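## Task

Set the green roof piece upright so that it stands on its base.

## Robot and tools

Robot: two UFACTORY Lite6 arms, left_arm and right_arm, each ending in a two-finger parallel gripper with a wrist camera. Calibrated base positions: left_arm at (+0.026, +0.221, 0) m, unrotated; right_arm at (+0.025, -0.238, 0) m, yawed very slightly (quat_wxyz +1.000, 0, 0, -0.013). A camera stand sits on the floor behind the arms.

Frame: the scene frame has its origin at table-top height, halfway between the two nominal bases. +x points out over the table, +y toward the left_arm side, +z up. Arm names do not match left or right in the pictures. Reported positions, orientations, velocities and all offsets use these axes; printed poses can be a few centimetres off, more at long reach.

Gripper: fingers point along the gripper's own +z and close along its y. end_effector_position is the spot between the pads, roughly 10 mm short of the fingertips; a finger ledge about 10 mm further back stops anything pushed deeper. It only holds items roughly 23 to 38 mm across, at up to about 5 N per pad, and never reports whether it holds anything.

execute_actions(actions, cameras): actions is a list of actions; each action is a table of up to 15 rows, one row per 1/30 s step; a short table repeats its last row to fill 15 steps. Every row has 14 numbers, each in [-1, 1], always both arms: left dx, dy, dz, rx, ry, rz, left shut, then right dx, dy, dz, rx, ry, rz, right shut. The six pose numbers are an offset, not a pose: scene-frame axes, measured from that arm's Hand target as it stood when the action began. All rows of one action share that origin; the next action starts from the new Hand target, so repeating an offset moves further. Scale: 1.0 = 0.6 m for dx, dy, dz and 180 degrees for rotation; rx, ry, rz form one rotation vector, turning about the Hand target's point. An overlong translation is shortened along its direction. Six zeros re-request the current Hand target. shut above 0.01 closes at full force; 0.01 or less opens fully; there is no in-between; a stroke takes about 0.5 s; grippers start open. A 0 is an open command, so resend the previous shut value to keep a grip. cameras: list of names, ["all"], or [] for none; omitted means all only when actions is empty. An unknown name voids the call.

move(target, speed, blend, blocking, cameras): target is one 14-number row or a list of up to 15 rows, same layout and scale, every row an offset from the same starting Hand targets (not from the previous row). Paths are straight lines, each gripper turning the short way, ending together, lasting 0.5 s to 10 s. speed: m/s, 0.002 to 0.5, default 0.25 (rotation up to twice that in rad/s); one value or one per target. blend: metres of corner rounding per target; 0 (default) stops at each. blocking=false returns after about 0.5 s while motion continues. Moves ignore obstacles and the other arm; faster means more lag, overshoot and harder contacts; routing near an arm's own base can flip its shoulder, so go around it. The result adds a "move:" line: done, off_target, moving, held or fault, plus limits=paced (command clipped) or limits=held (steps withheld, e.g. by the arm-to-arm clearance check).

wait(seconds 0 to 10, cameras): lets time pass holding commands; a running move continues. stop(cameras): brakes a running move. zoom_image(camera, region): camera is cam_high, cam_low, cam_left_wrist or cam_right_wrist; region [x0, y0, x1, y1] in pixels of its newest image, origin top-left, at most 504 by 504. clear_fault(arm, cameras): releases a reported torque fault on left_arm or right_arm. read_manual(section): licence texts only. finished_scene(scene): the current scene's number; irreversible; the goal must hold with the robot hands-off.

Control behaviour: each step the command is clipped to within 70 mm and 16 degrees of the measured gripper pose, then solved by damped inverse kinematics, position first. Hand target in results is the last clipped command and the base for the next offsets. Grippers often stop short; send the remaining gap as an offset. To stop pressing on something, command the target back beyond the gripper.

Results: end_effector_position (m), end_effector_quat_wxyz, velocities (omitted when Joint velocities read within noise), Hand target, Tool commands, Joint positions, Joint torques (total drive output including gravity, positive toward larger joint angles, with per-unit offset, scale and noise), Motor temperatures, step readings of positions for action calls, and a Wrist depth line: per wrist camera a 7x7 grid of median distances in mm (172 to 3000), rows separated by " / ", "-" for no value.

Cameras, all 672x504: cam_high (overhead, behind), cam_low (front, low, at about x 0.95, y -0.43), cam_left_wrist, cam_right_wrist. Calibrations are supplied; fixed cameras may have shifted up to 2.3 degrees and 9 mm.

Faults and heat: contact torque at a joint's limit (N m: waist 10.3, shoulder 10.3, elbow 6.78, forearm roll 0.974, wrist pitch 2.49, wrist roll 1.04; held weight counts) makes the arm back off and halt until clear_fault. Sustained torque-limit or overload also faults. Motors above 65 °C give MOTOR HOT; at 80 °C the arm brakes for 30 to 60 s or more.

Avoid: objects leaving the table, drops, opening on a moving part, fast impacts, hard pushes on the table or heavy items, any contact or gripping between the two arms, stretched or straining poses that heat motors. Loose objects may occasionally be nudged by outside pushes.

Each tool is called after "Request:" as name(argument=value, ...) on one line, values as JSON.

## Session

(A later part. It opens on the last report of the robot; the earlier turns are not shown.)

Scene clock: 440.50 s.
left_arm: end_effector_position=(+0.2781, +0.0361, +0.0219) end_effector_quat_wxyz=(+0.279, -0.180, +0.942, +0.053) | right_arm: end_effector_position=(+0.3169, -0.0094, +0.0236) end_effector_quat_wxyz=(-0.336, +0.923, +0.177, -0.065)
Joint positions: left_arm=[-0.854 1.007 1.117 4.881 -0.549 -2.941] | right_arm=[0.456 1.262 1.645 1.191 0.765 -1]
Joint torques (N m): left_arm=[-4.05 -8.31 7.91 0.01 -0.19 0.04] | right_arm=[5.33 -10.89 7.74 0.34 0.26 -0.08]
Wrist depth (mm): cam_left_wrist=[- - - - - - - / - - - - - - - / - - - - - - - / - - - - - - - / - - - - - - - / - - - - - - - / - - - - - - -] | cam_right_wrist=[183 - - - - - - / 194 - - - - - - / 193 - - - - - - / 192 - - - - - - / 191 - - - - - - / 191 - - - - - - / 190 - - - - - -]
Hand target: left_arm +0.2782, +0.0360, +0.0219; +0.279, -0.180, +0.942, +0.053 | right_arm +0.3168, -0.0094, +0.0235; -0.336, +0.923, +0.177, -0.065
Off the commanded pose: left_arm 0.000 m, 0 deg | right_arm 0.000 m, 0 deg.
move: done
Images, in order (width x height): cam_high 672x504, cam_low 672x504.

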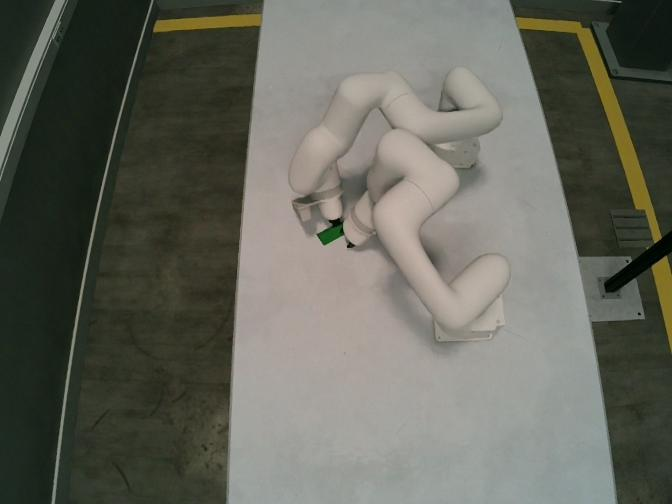

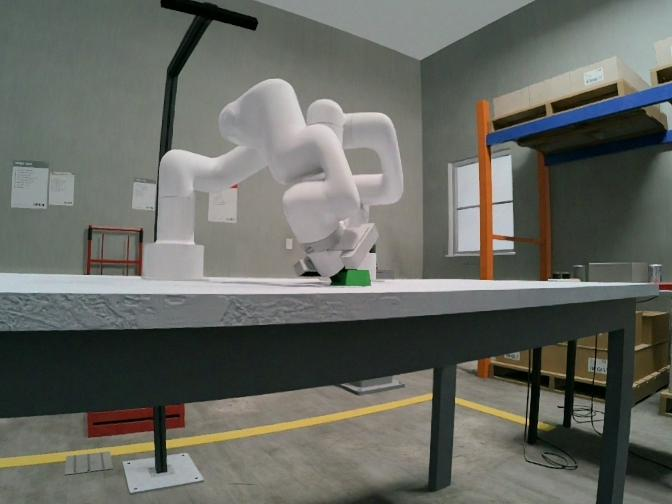

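Request:
move(target=[0,0,0,0,0,0,0,0.0028,0.004,0,0,0,0.045,1], speed=0.05, cameras=["cam_low","cam_high"])

Request:
zoom_image(camera="cam_low", region=[310, 240, 376, 292])

Request:
zoom_image(camera="cam_high", region=[305, 190, 365, 255])

Scene clock: 456.70 s.
left_arm: end_effector_position=(+0.2782, +0.0360, +0.0219) end_effector_quat_wxyz=(+0.279, -0.180, +0.942, +0.053) | right_arm: end_effector_position=(+0.3185, -0.0070, +0.0235) end_effector_quat_wxyz=(-0.331, +0.908, +0.242, -0.089)
Joint positions: left_arm=[-0.854 1.007 1.117 4.881 -0.549 -2.941] | right_arm=[0.46 1.321 1.77 1.033 0.843 -0.952]
Joint torques (N m): left_arm=[-3.71 -9 7.81 0.16 -0.24 -0.01] | right_arm=[5.41 -10.8 7.81 0.25 0.57 0.01]
Wrist depth (mm): cam_left_wrist=[- - - - - - - / - - - - - - - / - - - - - - - / - - - - - - - / - - - - - - - / - - - - - - - / - - - - - - -] | cam_right_wrist=[183 - - - - - - / 193 - - - - - - / 193 - - - - - - / 192 - - - - - - / 191 - - - - - - / 191 - - - - - - / 190 - - - - - -]
Hand target: left_arm +0.2782, +0.0360, +0.0219; +0.279, -0.180, +0.942, +0.053 | right_arm +0.3185, -0.0070, +0.0235; -0.331, +0.908, +0.242, -0.089
Off the commanded pose: left_arm 0.000 m, 0 deg | right_arm 0.000 m, 0 deg.
move: done
Images, in order (width x height): cam_high 672x504, cam_low 672x504.

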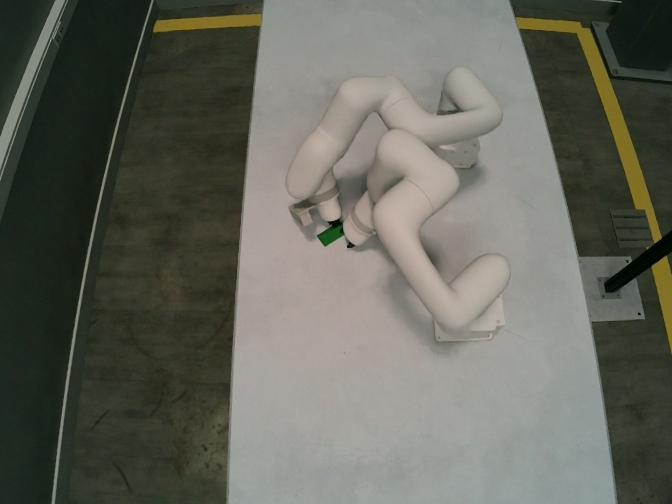

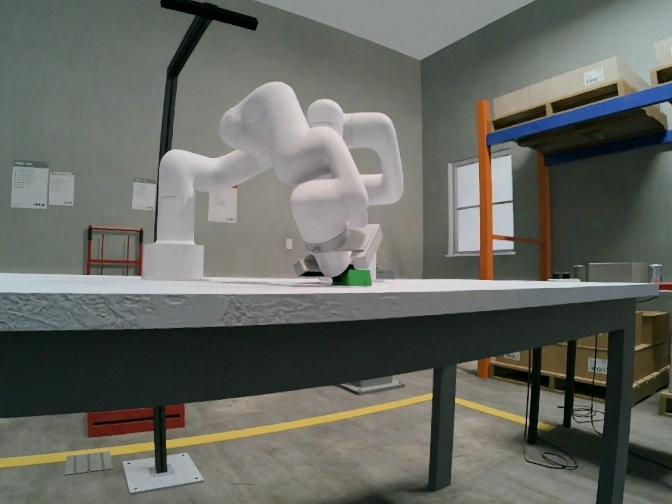

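Scaled by 7.636 from the camera's 672x504 image, which has a finer 960x720 frame.

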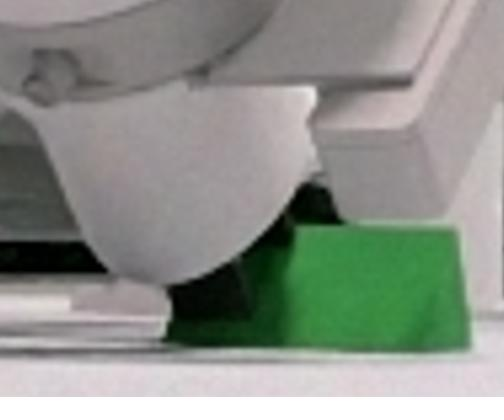

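Scaled by 7.754 from the camera's 672x504 image, which has a finer 960x720 frame.

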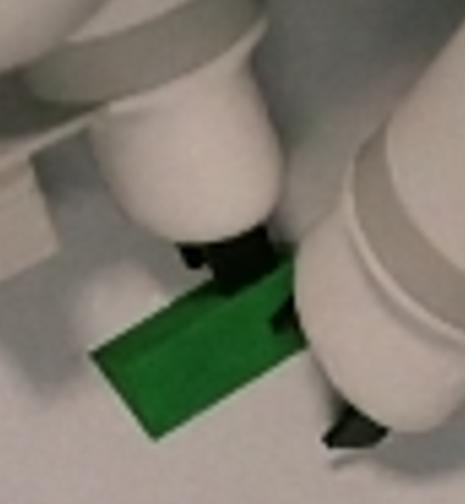

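Request:
move(target=[[-0.0004,0.0006,0,0,0,0,0,-0.00226,0.00367,0.00525,-0.0237,-0.0145,0,1],[-0.001,0.0016,0,0,0,0,0,-0.00424,0.00691,0.0102,-0.0474,-0.029,0,1]], speed=0.05, blend=[0.001,0], cameras=["cam_low","cam_high"])

Request:
zoom_image(camera="cam_low", region=[310, 240, 376, 292])

Request:
zoom_image(camera="cam_high", region=[305, 190, 365, 255])

Scene clock: 461.43 s.
left_arm: end_effector_position=(+0.2775, +0.0370, +0.0219) end_effector_quat_wxyz=(+0.279, -0.180, +0.942, +0.053) | right_arm: end_effector_position=(+0.3160, -0.0028, +0.0296) end_effector_quat_wxyz=(-0.251, +0.933, +0.250, -0.065)
Joint positions: left_arm=[-0.853 1.004 1.111 4.888 -0.549 -2.948] | right_arm=[0.525 1.236 1.703 0.902 0.693 -0.797]
Joint torques (N m): left_arm=[2.75 -13.41 3.94 0.5 -0.09 0.01] | right_arm=[6.72 -14.29 4.59 0.43 0.31 0.02]
Wrist depth (mm): cam_left_wrist=[- - - - - - - / - - - - - - - / - - - - - - - / - - - - - - - / - - - - - - - / - - - - - - - / - - - - - - -] | cam_right_wrist=[- - - - - - - / - - - - - - - / - - - - - - - / - - - - - - - / - - - - - - - / - - - - - - - / - - - - - - -]
Hand target: left_arm +0.2776, +0.0370, +0.0219; +0.279, -0.180, +0.942, +0.053 | right_arm +0.3160, -0.0028, +0.0296; -0.251, +0.933, +0.250, -0.065
Off the commanded pose: left_arm 0.000 m, 0 deg | right_arm 0.000 m, 0 deg.
move: done
Images, in order (width x height): cam_high 672x504, cam_low 672x504.

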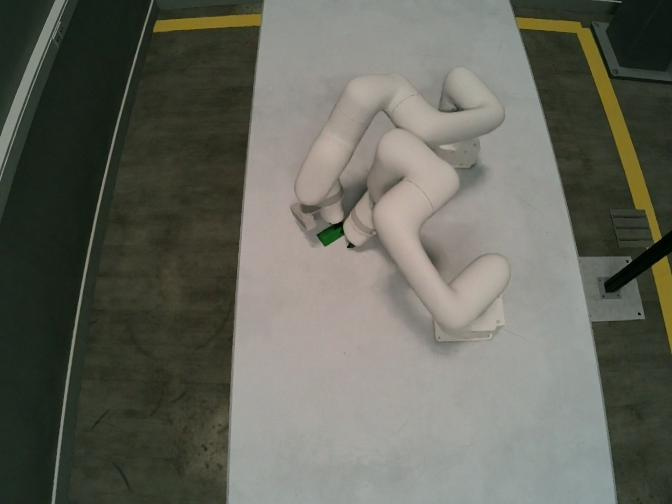

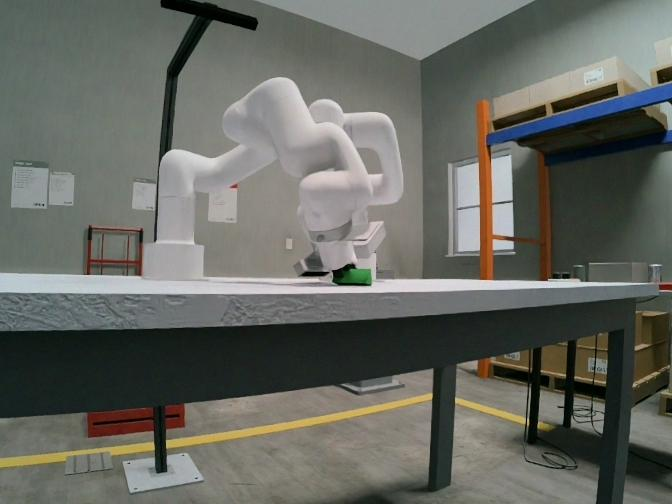

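Scaled by 7.636 from the camera's 672x504 image, which has a finer 960x720 frame.

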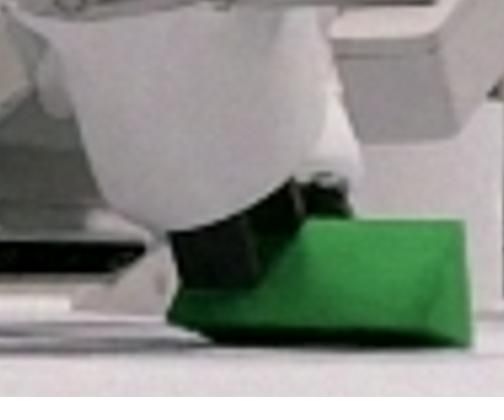

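Scaled by 7.754 from the camera's 672x504 image, which has a finer 960x720 frame.

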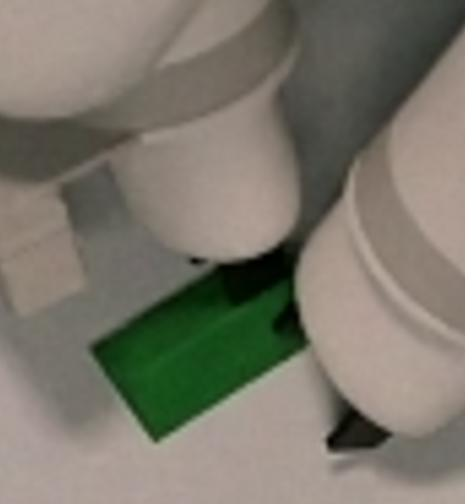

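Request:
move(target=[[-0.0006,0.001,0,0,0,0,0,-0.0022,0.0036,0.00458,-0.0237,-0.0145,0,1],[-0.0012,0.002,0,0,0,0,0,-0.00461,0.00752,0.00878,-0.0474,-0.029,0,1]], speed=0.05, blend=[0.001,0], cameras=["cam_low","cam_high"])

Request:
zoom_image(camera="cam_low", region=[310, 240, 376, 292])

Request:
zoom_image(camera="cam_high", region=[305, 190, 365, 255])

Scene clock: 465.13 s.
left_arm: end_effector_position=(+0.2774, +0.0372, +0.0219) end_effector_quat_wxyz=(+0.279, -0.180, +0.942, +0.053) | right_arm: end_effector_position=(+0.3156, -0.0023, +0.0303) end_effector_quat_wxyz=(-0.241, +0.936, +0.250, -0.062)
Joint positions: left_arm=[-0.853 1.004 1.109 4.89 -0.55 -2.95] | right_arm=[0.533 1.227 1.696 0.881 0.676 -0.773]
Joint torques (N m): left_arm=[2.98 -13.27 3.48 0.44 -0.1 0.01] | right_arm=[-2.58 -9.81 7.71 0.57 0.51 -0.05]
Wrist depth (mm): cam_left_wrist=[- - - - - - - / - - - - - - - / - - - - - - - / - - - - - - - / - - - - - - - / - - - - - - - / - - - - - - -] | cam_right_wrist=[- - - - - - - / - - - - - - - / - - - - - - - / - - - - - - - / - - - - - - - / - - - - - - - / - - - - - - -]
Hand target: left_arm +0.2774, +0.0373, +0.0219; +0.279, -0.180, +0.942, +0.053 (not the last commanded pose) | right_arm +0.3156, -0.0023, +0.0303; -0.241, +0.935, +0.251, -0.062 (not the last commanded pose)
Off the commanded pose: left_arm 0.001 m, 0 deg | right_arm 0.007 m, 9 deg.
move: held (right_arm; a check stopped the path); path passed 0 of 2 targets; limits=held
pose unreachable (right arm): on one or more control steps of this call, first in action 0 (counted from 0), this arm could not follow its commanded pose, so it was not sent that pose on those steps. It may still have moved: this result reports where it is.
cause: moving toward the commanded pose would bring a part of the arm too close to another arm (a part of this arm just beyond joint 6 (wrist roll) and a part of the left arm just beyond its joint 6 (wrist roll), 4 mm apart when this arm was first held).
Images, in order (width x height): cam_high 672x504, cam_low 672x504.

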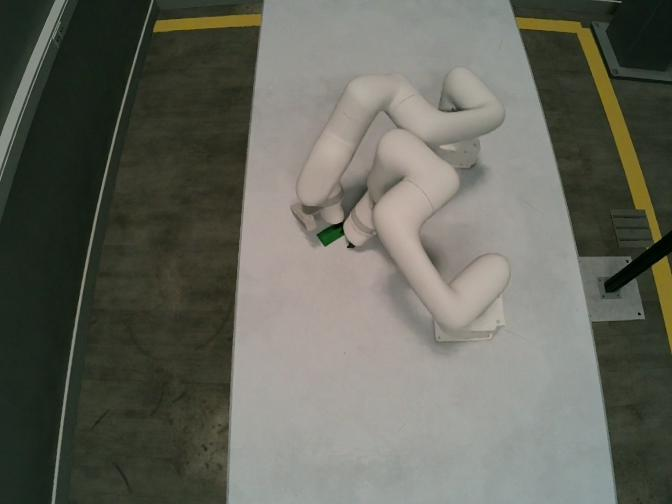

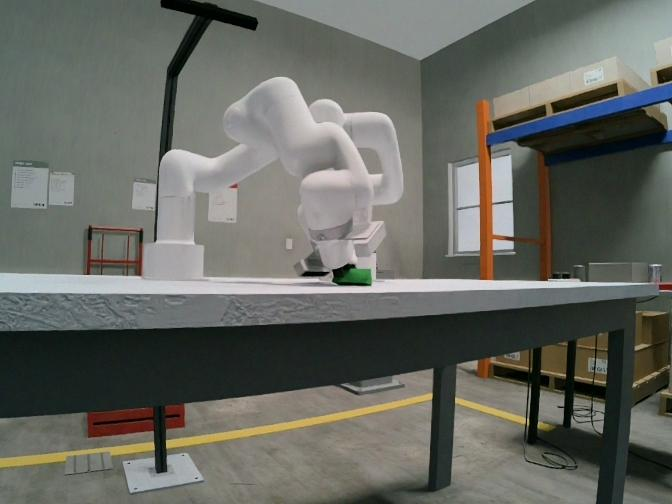

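Scaled by 7.636 from the camera's 672x504 image, which has a finer 960x720 frame.

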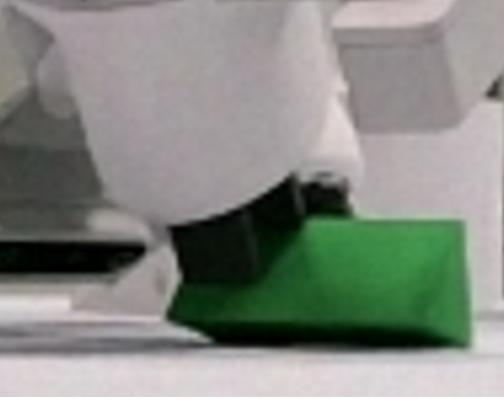

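Scaled by 7.754 from the camera's 672x504 image, which has a finer 960x720 frame.

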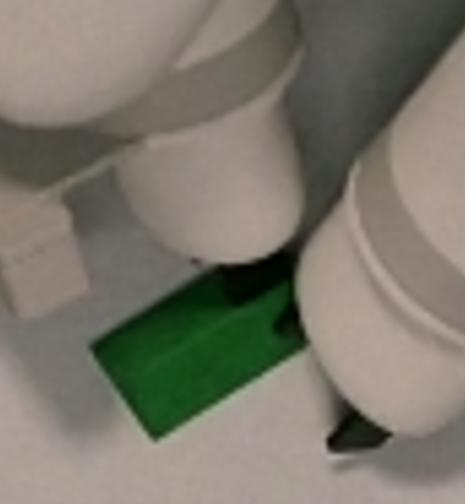

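Request:
move(target=[[-0.0108,-0.0047,0,0,0,0.0972,0,0,0,0,0,0,0,1],[-0.0198,-0.0125,0,0,0,0.1944,0,0,0,0,0,0,0,1],[-0.0203,-0.0115,0,0,0,0.1944,0,-0.002,0.0034,0.004,-0.0208,-0.0128,0,1],[-0.0208,-0.0105,0,0,0,0.1944,0,-0.004,0.0067,0.0077,-0.0416,-0.0255,0,1]], speed=0.06, blend=[0.001,0.0005,0.001,0], cameras=["cam_low","cam_high"])

Request:
zoom_image(camera="cam_low", region=[310, 240, 376, 292])

Request:
zoom_image(camera="cam_high", region=[305, 190, 365, 255])

Scene clock: 471.53 s.
left_arm: end_effector_position=(+0.2764, +0.0368, +0.0219) end_effector_quat_wxyz=(+0.278, -0.201, +0.937, +0.059) | right_arm: end_effector_position=(+0.3156, -0.0023, +0.0304) end_effector_quat_wxyz=(-0.241, +0.935, +0.250, -0.062)
Joint positions: left_arm=[-0.86 1.01 1.125 4.823 -0.554 -2.932] | right_arm=[0.533 1.227 1.696 0.881 0.677 -0.773]
Joint torques (N m): left_arm=[3.07 -13.08 3.02 0.29 -0.09 -0.03] | right_arm=[-2.91 -10.04 7.16 0.36 0.19 -0.06]
Wrist depth (mm): cam_left_wrist=[- - - - - - - / - - - - - - - / - - - - - - - / - - - - - - - / - - - - - - - / - - - - - - - / - - - - - - -] | cam_right_wrist=[- - - - - - - / - - - - - - - / - - - - - - - / - - - - - - - / - - - - - - - / - - - - - - - / - - - - - - -]
Hand target: left_arm +0.2764, +0.0368, +0.0219; +0.278, -0.201, +0.937, +0.059 (not the last commanded pose) | right_arm +0.3156, -0.0023, +0.0303; -0.241, +0.935, +0.251, -0.062 (not the last commanded pose)
Off the commanded pose: left_arm 0.013 m, 32 deg | right_arm 0.007 m, 9 deg.
move: held (left_arm; a check stopped the path), off_target (right_arm; braked when a check withheld steps of left_arm); path passed 0 of 4 targets; limits=held
pose unreachable (left arm): on one or more control steps of this call, first in action 0 (counted from 0), this arm could not follow its commanded pose, so it was not sent that pose on those steps. It may still have moved: this result reports where it is.
cause: moving toward the commanded pose would bring a part of the arm too close to another arm (a part of this arm just beyond joint 6 (wrist roll) and a part of the right arm just beyond its joint 6 (wrist roll), 4 mm apart when this arm was first held).
Images, in order (width x height): cam_high 672x504, cam_low 672x504.

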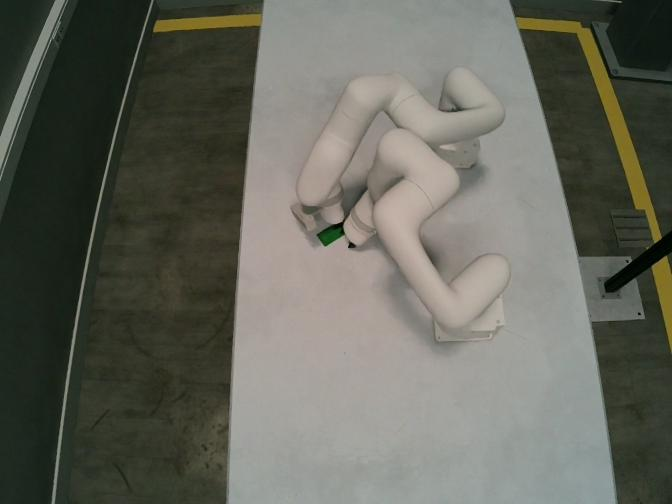

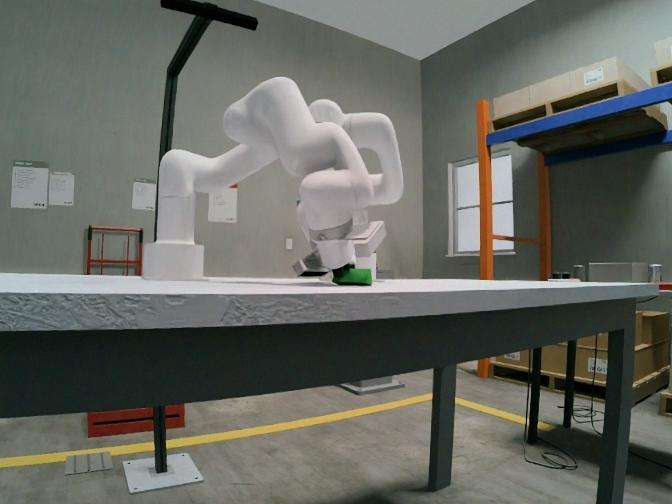

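Scaled by 7.636 from the camera's 672x504 image, which has a finer 960x720 frame.

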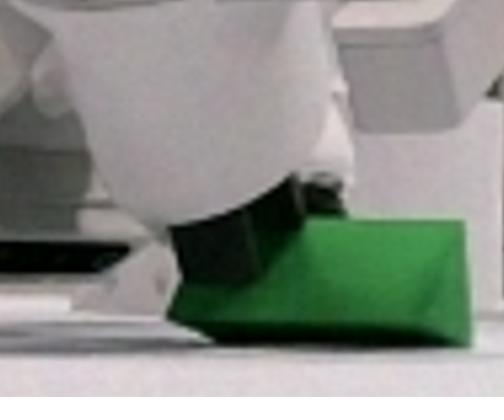

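Scaled by 7.754 from the camera's 672x504 image, which has a finer 960x720 frame.

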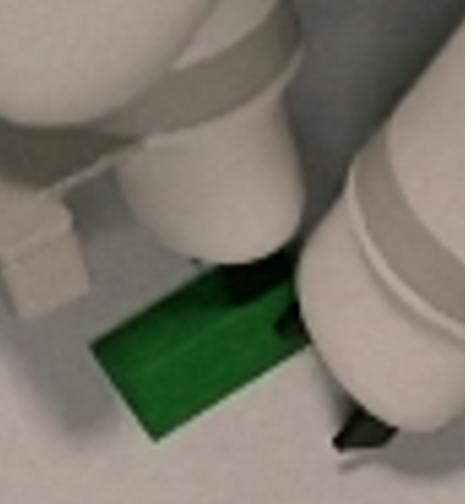

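Request:
move(target=[[-0.001,0.002,-0.0042,-0.03,-0.0143,0,0,0,0,0,0,0,0,1],[-0.0014,0.0027,-0.0042,-0.03,-0.0143,0,0,-0.0015,0.0025,0.0013,0,0,0,1]], speed=[0.05,0.03], blend=[0.0005,0], cameras=["cam_low","cam_high"])

Request:
zoom_image(camera="cam_low", region=[310, 240, 376, 292])

Request:
zoom_image(camera="cam_high", region=[305, 190, 365, 255])

Scene clock: 483.07 s.
left_arm: end_effector_position=(+0.2756, +0.0384, +0.0194) end_effector_quat_wxyz=(+0.289, -0.215, +0.933, +0.010) | right_arm: end_effector_position=(+0.3147, -0.0008, +0.0311) end_effector_quat_wxyz=(-0.241, +0.935, +0.251, -0.062)
Joint positions: left_arm=[-0.847 0.996 1.059 5.085 -0.562 -3.227] | right_arm=[0.538 1.224 1.694 0.882 0.675 -0.77]
Joint torques (N m): left_arm=[3.59 -13.01 2.13 0.15 -0.32 -0.04] | right_arm=[5.03 -14.74 5.08 0.47 0.08 0.02]
Wrist depth (mm): cam_left_wrist=[- - - - - - - / - - - - - - - / - - - - - - - / - - - - - - - / - - - - - - - / - - - - - - - / - - - - - - -] | cam_right_wrist=[- - - - - - - / - - - - - - - / - - - - - - - / - - - - - - - / - - - - - - - / - - - - - - - / - - - - - - -]
Hand target: left_arm +0.2756, +0.0384, +0.0194; +0.289, -0.215, +0.933, +0.010 | right_arm +0.3147, -0.0008, +0.0311; -0.241, +0.935, +0.251, -0.062
Off the commanded pose: left_arm 0.000 m, 0 deg | right_arm 0.000 m, 0 deg.
move: done
Images, in order (width x height): cam_high 672x504, cam_low 672x504.

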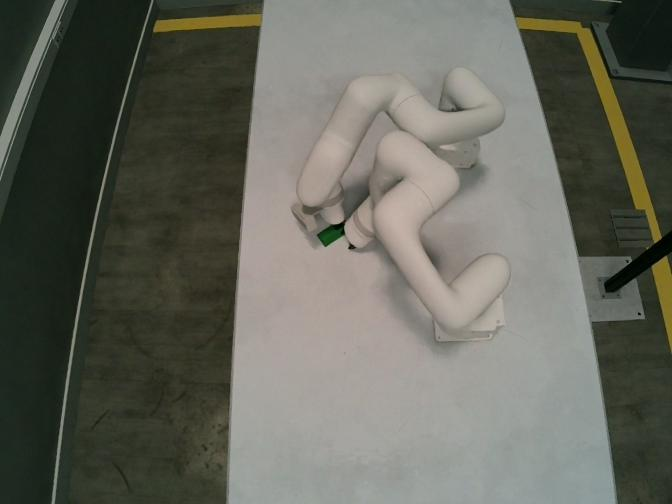

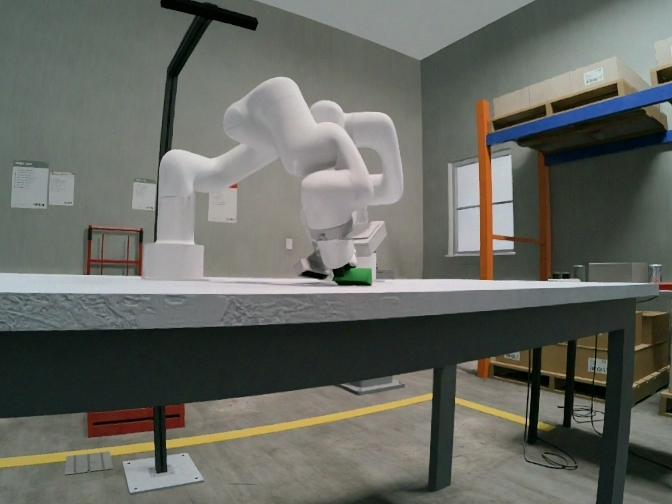

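Scaled by 7.636 from the camera's 672x504 image, which has a finer 960x720 frame.

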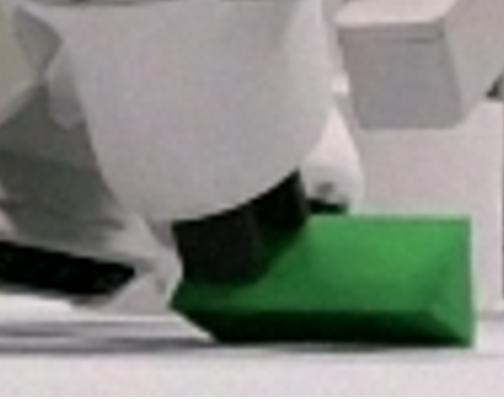

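Scaled by 7.754 from the camera's 672x504 image, which has a finer 960x720 frame.

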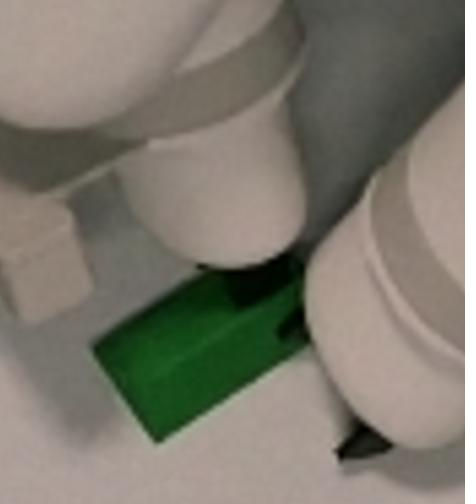

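Request:
move(target=[-0.0005,0.0009,0,0,0,0,0,-0.0017,0.0028,0.0012,0,0,0,1], speed=0.03, cameras=["cam_low","cam_high"])

Request:
zoom_image(camera="cam_low", region=[310, 240, 376, 292])

Request:
zoom_image(camera="cam_high", region=[305, 190, 365, 255])

Scene clock: 485.07 s.
left_arm: end_effector_position=(+0.2753, +0.0390, +0.0194) end_effector_quat_wxyz=(+0.289, -0.215, +0.933, +0.010) | right_arm: end_effector_position=(+0.3137, +0.0009, +0.0318) end_effector_quat_wxyz=(-0.241, +0.935, +0.251, -0.062)
Joint positions: left_arm=[-0.847 0.995 1.055 5.088 -0.563 -3.231] | right_arm=[0.543 1.221 1.692 0.884 0.674 -0.766]
Joint torques (N m): left_arm=[3.54 -13.03 2.06 0.17 -0.34 -0.04] | right_arm=[5.02 -14.88 5.03 0.46 0.09 0.02]
Wrist depth (mm): cam_left_wrist=[- - - - - - - / - - - - - - - / - - - - - - - / - - - - - - - / - - - - - - - / - - - - - - - / - - - - - - -] | cam_right_wrist=[- - - - - - - / - - - - - - - / - - - - - - - / - - - - - - - / - - - - - - - / - - - - - - - / - - - - - - -]
Hand target: left_arm +0.2753, +0.0390, +0.0194; +0.289, -0.215, +0.933, +0.010 | right_arm +0.3137, +0.0009, +0.0318; -0.241, +0.935, +0.251, -0.062
Off the commanded pose: left_arm 0.000 m, 0 deg | right_arm 0.000 m, 0 deg.
move: done
Images, in order (width x height): cam_high 672x504, cam_low 672x504.

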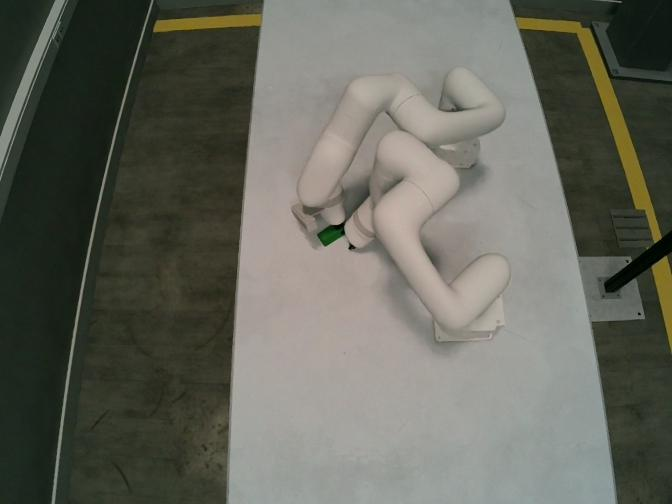

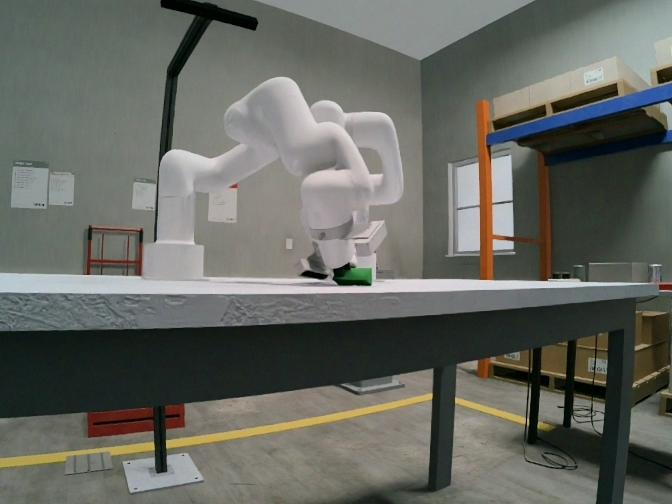

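Scaled by 7.636 from the camera's 672x504 image, which has a finer 960x720 frame.

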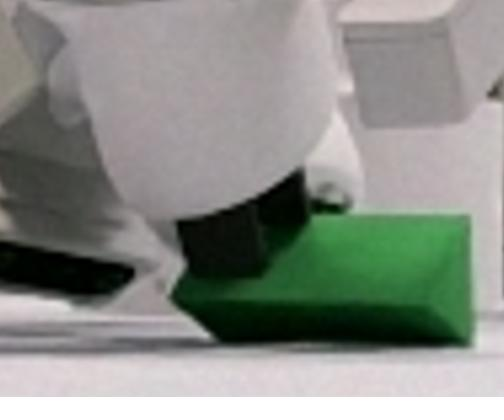

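Scaled by 7.754 from the camera's 672x504 image, which has a finer 960x720 frame.

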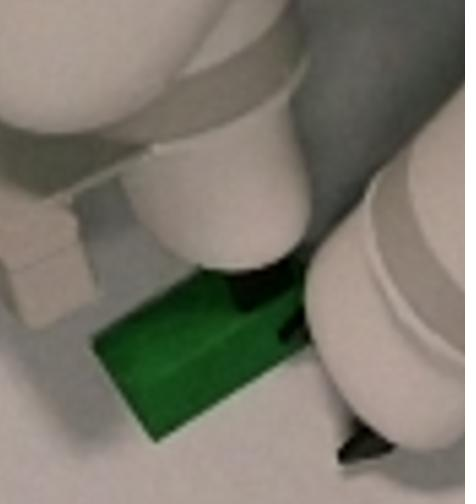

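Request:
move(target=[-0.0009,0.0015,0,0,0,0,0,-0.0026,0.0042,0.0017,0,0,0,1], speed=0.03, cameras=["cam_low","cam_high"])

Request:
zoom_image(camera="cam_low", region=[310, 240, 376, 292])

Request:
zoom_image(camera="cam_high", region=[305, 190, 365, 255])

Scene clock: 487.30 s.
left_arm: end_effector_position=(+0.2749, +0.0397, +0.0194) end_effector_quat_wxyz=(+0.289, -0.215, +0.933, +0.010) | right_arm: end_effector_position=(+0.3129, +0.0022, +0.0324) end_effector_quat_wxyz=(-0.241, +0.936, +0.250, -0.062)
Joint positions: left_arm=[-0.846 0.993 1.051 5.094 -0.564 -3.236] | right_arm=[0.547 1.219 1.69 0.886 0.673 -0.764]
Joint torques (N m): left_arm=[3.51 -12.6 1.92 0.08 -0.32 -0.05] | right_arm=[-4.9 -11.81 7.49 0.39 0.11 -0.01]
Wrist depth (mm): cam_left_wrist=[- - - - - - - / - - - - - - - / - - - - - - - / - - - - - - - / - - - - - - - / - - - - - - - / - - - - - - -] | cam_right_wrist=[- - - - - - - / - - - - - - - / - - - - - - - / - - - - - - - / - - - - - - - / - - - - - - - / - - - - - - -]
Hand target: left_arm +0.2748, +0.0397, +0.0194; +0.289, -0.215, +0.933, +0.010 | right_arm +0.3130, +0.0020, +0.0323; -0.241, +0.935, +0.250, -0.062 (not the last commanded pose)
Off the commanded pose: left_arm 0.000 m, 0 deg | right_arm 0.002 m, 0 deg.
move: held (right_arm; a check stopped the path); limits=held
pose unreachable (right arm): on one or more control steps of this call, first in action 0 (counted from 0), this arm could not follow its commanded pose, so it was not sent that pose on those steps. It may still have moved: this result reports where it is.
cause: moving toward the commanded pose would bring a part of the arm too close to another arm (this arm's gripper and a part of the left arm just beyond its joint 6 (wrist roll), 6 mm apart when this arm was first held).
Images, in order (width x height): cam_high 672x504, cam_low 672x504.

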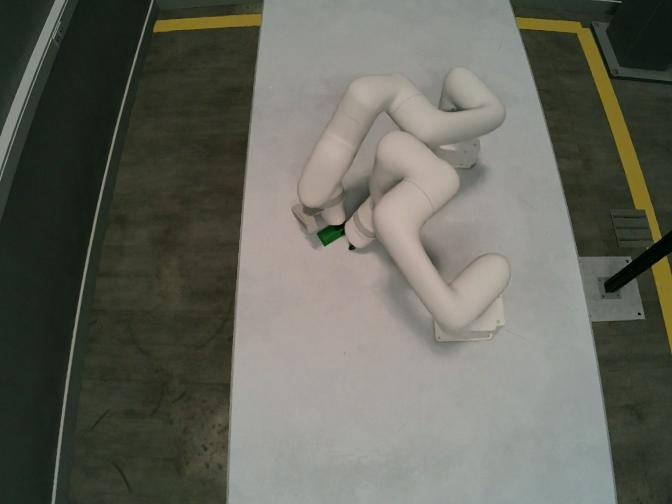

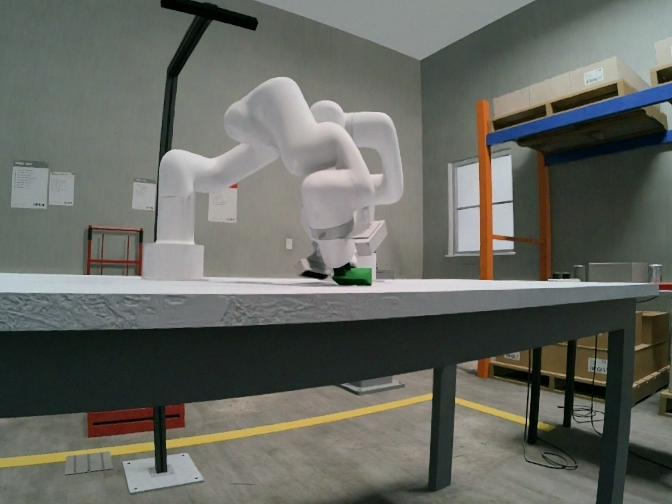

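Scaled by 7.636 from the camera's 672x504 image, which has a finer 960x720 frame.

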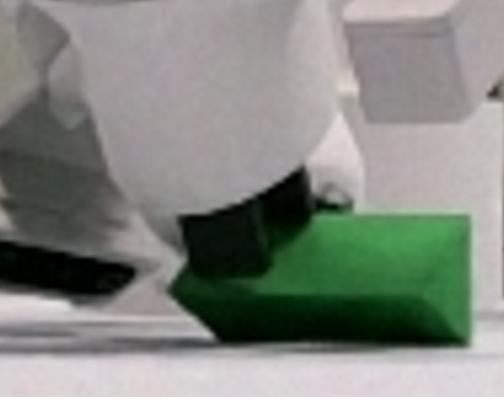

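Scaled by 7.754 from the camera's 672x504 image, which has a finer 960x720 frame.

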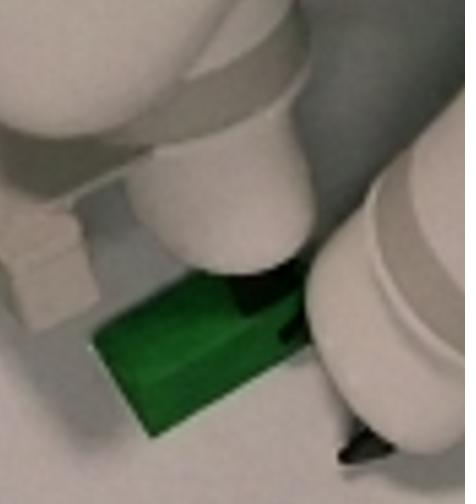

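Request:
move(target=[-0.052,0.085,0,0,0,0,0,0,0,0,0,0,0,1], speed=0.1, cameras=["cam_low","cam_high"])

Request:
zoom_image(camera="cam_low", region=[310, 240, 376, 292])

Request:
zoom_image(camera="cam_high", region=[305, 190, 365, 255])

Scene clock: 490.07 s.
left_arm: end_effector_position=(+0.2437, +0.0907, +0.0194) end_effector_quat_wxyz=(+0.289, -0.215, +0.933, +0.010) | right_arm: end_effector_position=(+0.3130, +0.0020, +0.0323) end_effector_quat_wxyz=(-0.241, +0.935, +0.251, -0.062)
Joint positions: left_arm=[-0.796 0.897 0.749 5.392 -0.671 -3.54] | right_arm=[0.547 1.219 1.691 0.886 0.673 -0.764]
Joint torques (N m): left_arm=[3.53 -11.67 0.5 -0.01 -0.35 -0.05] | right_arm=[-4.52 -11.52 8.29 0.36 0.35 -0.06]
Wrist depth (mm): cam_left_wrist=[- - - - - - - / - - - - - - - / - - - - - - - / - - - - - - - / - - - - - - - / - - - - - - - / - - - - - - -] | cam_right_wrist=[- - - - - - - / - - - - - - - / - - - - - - - / - - - - - - - / - - - - - - - / - - - - - - - / - - - - - - -]
Hand target: left_arm +0.2436, +0.0907, +0.0194; +0.289, -0.215, +0.933, +0.010 | right_arm +0.3130, +0.0020, +0.0323; -0.241, +0.935, +0.250, -0.062
Off the commanded pose: left_arm 0.000 m, 0 deg | right_arm 0.000 m, 0 deg.
move: done
Images, in order (width x height): cam_high 672x504, cam_low 672x504.

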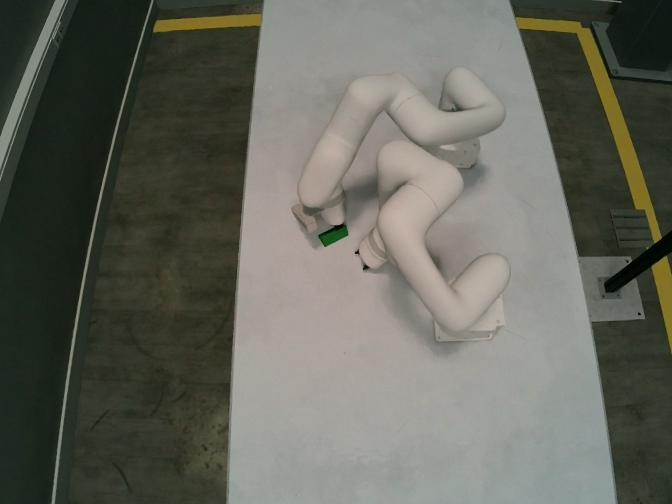

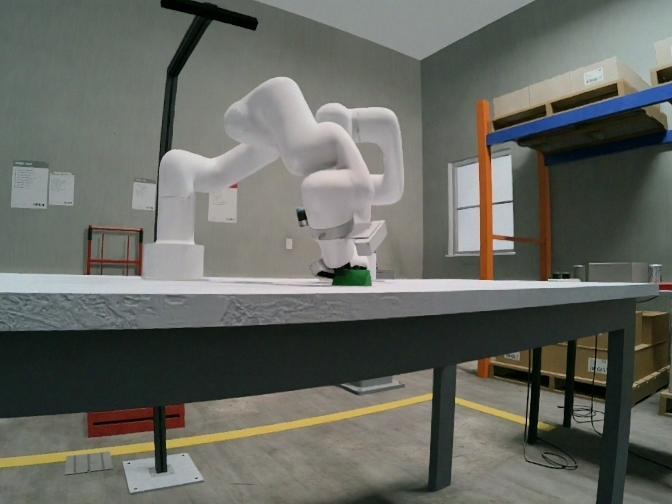

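Scaled by 7.636 from the camera's 672x504 image, which has a finer 960x720 frame.

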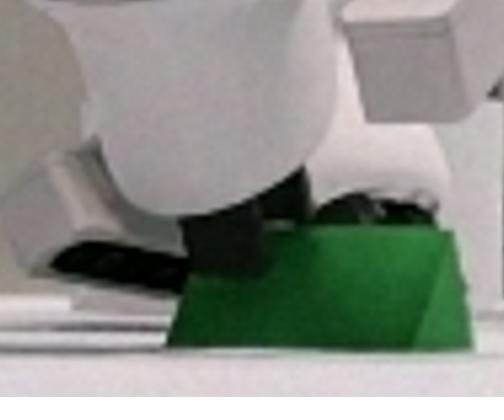

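Scaled by 7.754 from the camera's 672x504 image, which has a finer 960x720 frame.

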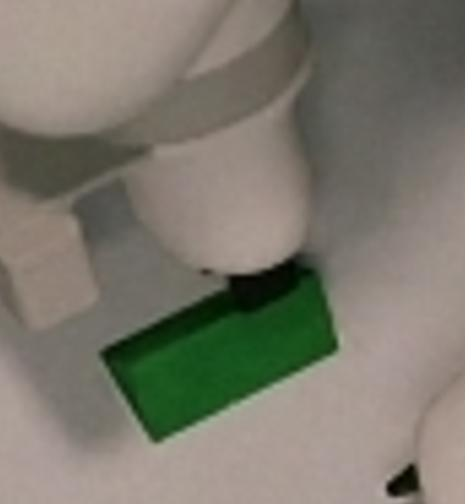

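Request:
move(target=[[0,0,0.1427,0,0,0,0,0.0392,-0.0733,0.0417,0,0,0,1],[0.2017,-0.0307,0.1427,-0.0388,0.1828,-0.0322,0,0.0783,-0.1467,0.0833,0,0,0,1]], speed=0.25, blend=[0.02,0], cameras=["cam_low","cam_high","cam_left_wrist"])

Scene clock: 550.33 s.
left_arm: end_effector_position=(+0.3647, +0.0723, +0.1050) end_effector_quat_wxyz=(+0.000, -0.174, +0.985, +0.000) | right_arm: end_effector_position=(+0.3600, -0.0860, +0.0823) end_effector_quat_wxyz=(-0.241, +0.935, +0.250, -0.062)
Joint positions: left_arm=[-0.414 0.93 1.598 3.143 -0.669 -0.764] | right_arm=[0.281 1.09 1.699 0.659 0.866 -0.768]
Joint torques (N m): left_arm=[3.29 -10.2 11.37 -0.39 -0.11 0.04] | right_arm=[-4.72 -14.8 8.66 0.41 0.35 0.02]
Wrist depth (mm): cam_left_wrist=[- - - - - - - / - - - - - - - / - - - - - - - / - - - - - - - / - - - - - - - / - - - - - - - / - - - - - - -] | cam_right_wrist=[224 199 179 - - - - / 224 199 179 - - - - / 223 198 178 - - - - / 222 198 178 - - - - / 222 197 178 - - - - / 221 - - - - - - / 220 - - - - - -]
Hand target: left_arm +0.3647, +0.0723, +0.1050; +0.000, -0.174, +0.985, +0.000 | right_arm +0.3600, -0.0860, +0.0823; -0.241, +0.935, +0.250, -0.062
Off the commanded pose: left_arm 0.000 m, 0 deg | right_arm 0.000 m, 0 deg.
move: done; limits=paced
camera_calibration:
cam_left_wrist: T_world_to_cam=[[-0.338571, 0.94085, -0.0130736, 0.0918356], [0.940536, 0.3388, 0.0246233, -0.308504], [0.0275961, -0.00395949, -0.999611, 0.143281], [0, 0, 0, 1]] pos_world=[0.317298, 0.0186851, 0.152022]
Images, in order (width x height): cam_high 672x504, cam_low 672x504, cam_left_wrist 672x504.

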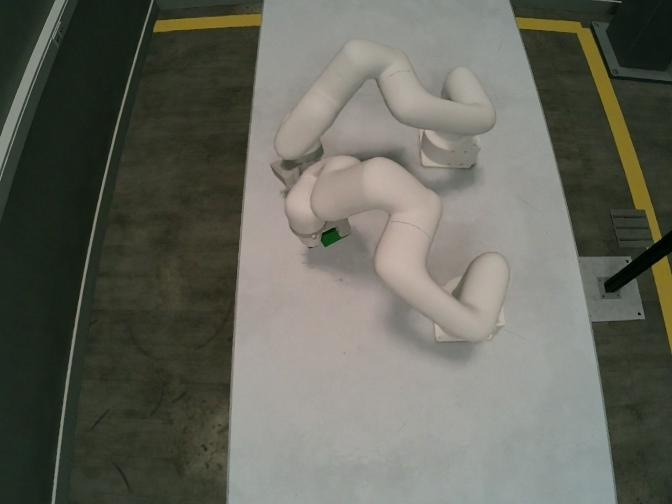

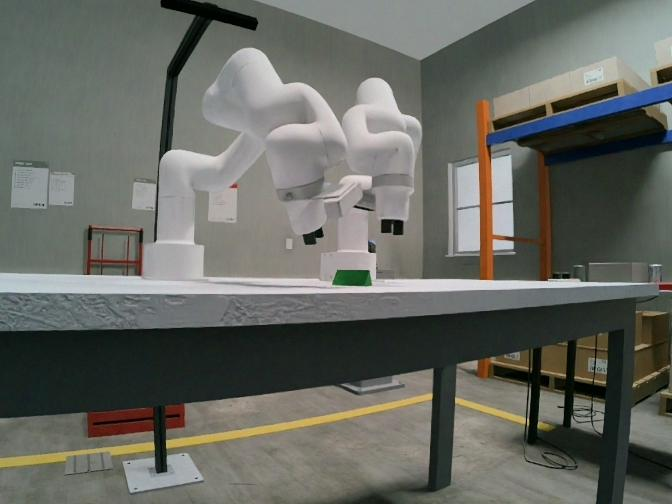

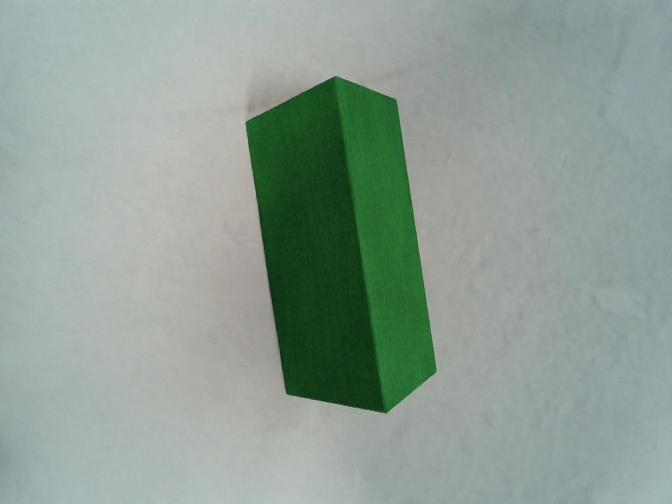

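Request:
execute_actions(actions=[], cameras=["cam_left_wrist","cam_low"])

Scene clock: 608.67 s.
left_arm: end_effector_position=(+0.3647, +0.0723, +0.1050) end_effector_quat_wxyz=(+0.000, -0.174, +0.985, +0.000) | right_arm: end_effector_position=(+0.3600, -0.0860, +0.0823) end_effector_quat_wxyz=(-0.241, +0.935, +0.250, -0.062)
Joint positions: left_arm=[-0.414 0.93 1.598 3.143 -0.669 -0.764] | right_arm=[0.281 1.09 1.699 0.659 0.866 -0.768]
Joint velocities: within noise
Joint torques (N m): left_arm=[3.46 -10.18 11.06 -0.4 -0.08 0.05] | right_arm=[-4.53 -14.79 8.64 0.42 0.35 0.02]
Motor temperatures (°C): left_arm=[25 31 34 30 27 26] | right_arm=[27 38 36 30 27 27]
Wrist depth (mm): cam_left_wrist=[- - - - - - - / - - - - - - - / - - - - - - - / - - - - - - - / - - - - - - - / - - - - - - - / - - - - - - -] | cam_right_wrist=[224 199 179 - - - - / 224 199 179 - - - - / 223 198 178 - - - - / 223 197 177 - - - - / 221 197 177 - - - - / 221 - - - - - - / 220 - - - - - -]
Hand target: left_arm +0.3647, +0.0723, +0.1050; +0.000, -0.174, +0.985, +0.000 | right_arm +0.3600, -0.0860, +0.0823; -0.241, +0.935, +0.250, -0.062
Tool commands: left_gripper/shut=+0.0 right_gripper/shut=+1.0
Off the commanded pose: left_arm 0.000 m, 0 deg | right_arm 0.000 m, 0 deg.
camera_calibration:
cam_left_wrist: T_world_to_cam=[[-0.338571, 0.94085, -0.0130736, 0.0918356], [0.940536, 0.3388, 0.0246233, -0.308504], [0.0275961, -0.00395949, -0.999611, 0.143281], [0, 0, 0, 1]] pos_world=[0.317298, 0.0186851, 0.152022]
Images, in order (width x height): cam_low 672x504, cam_left_wrist 672x504.

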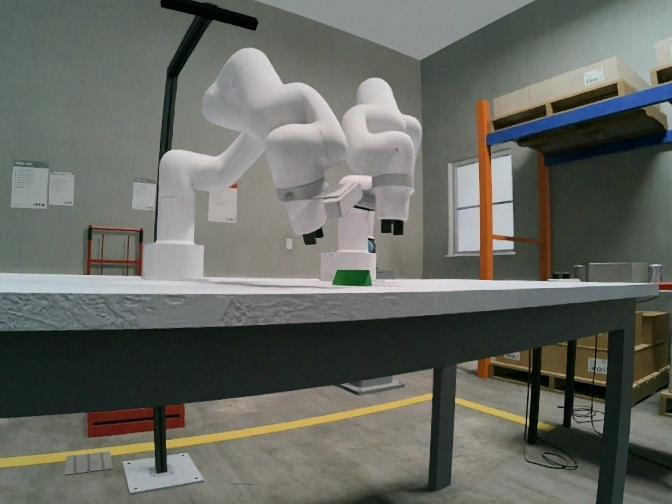

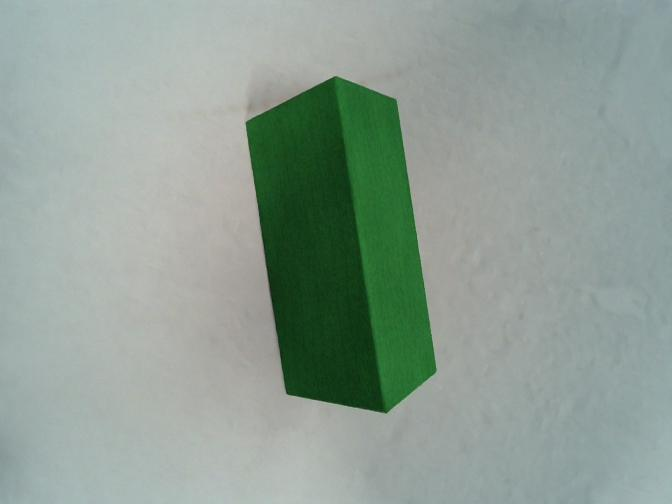

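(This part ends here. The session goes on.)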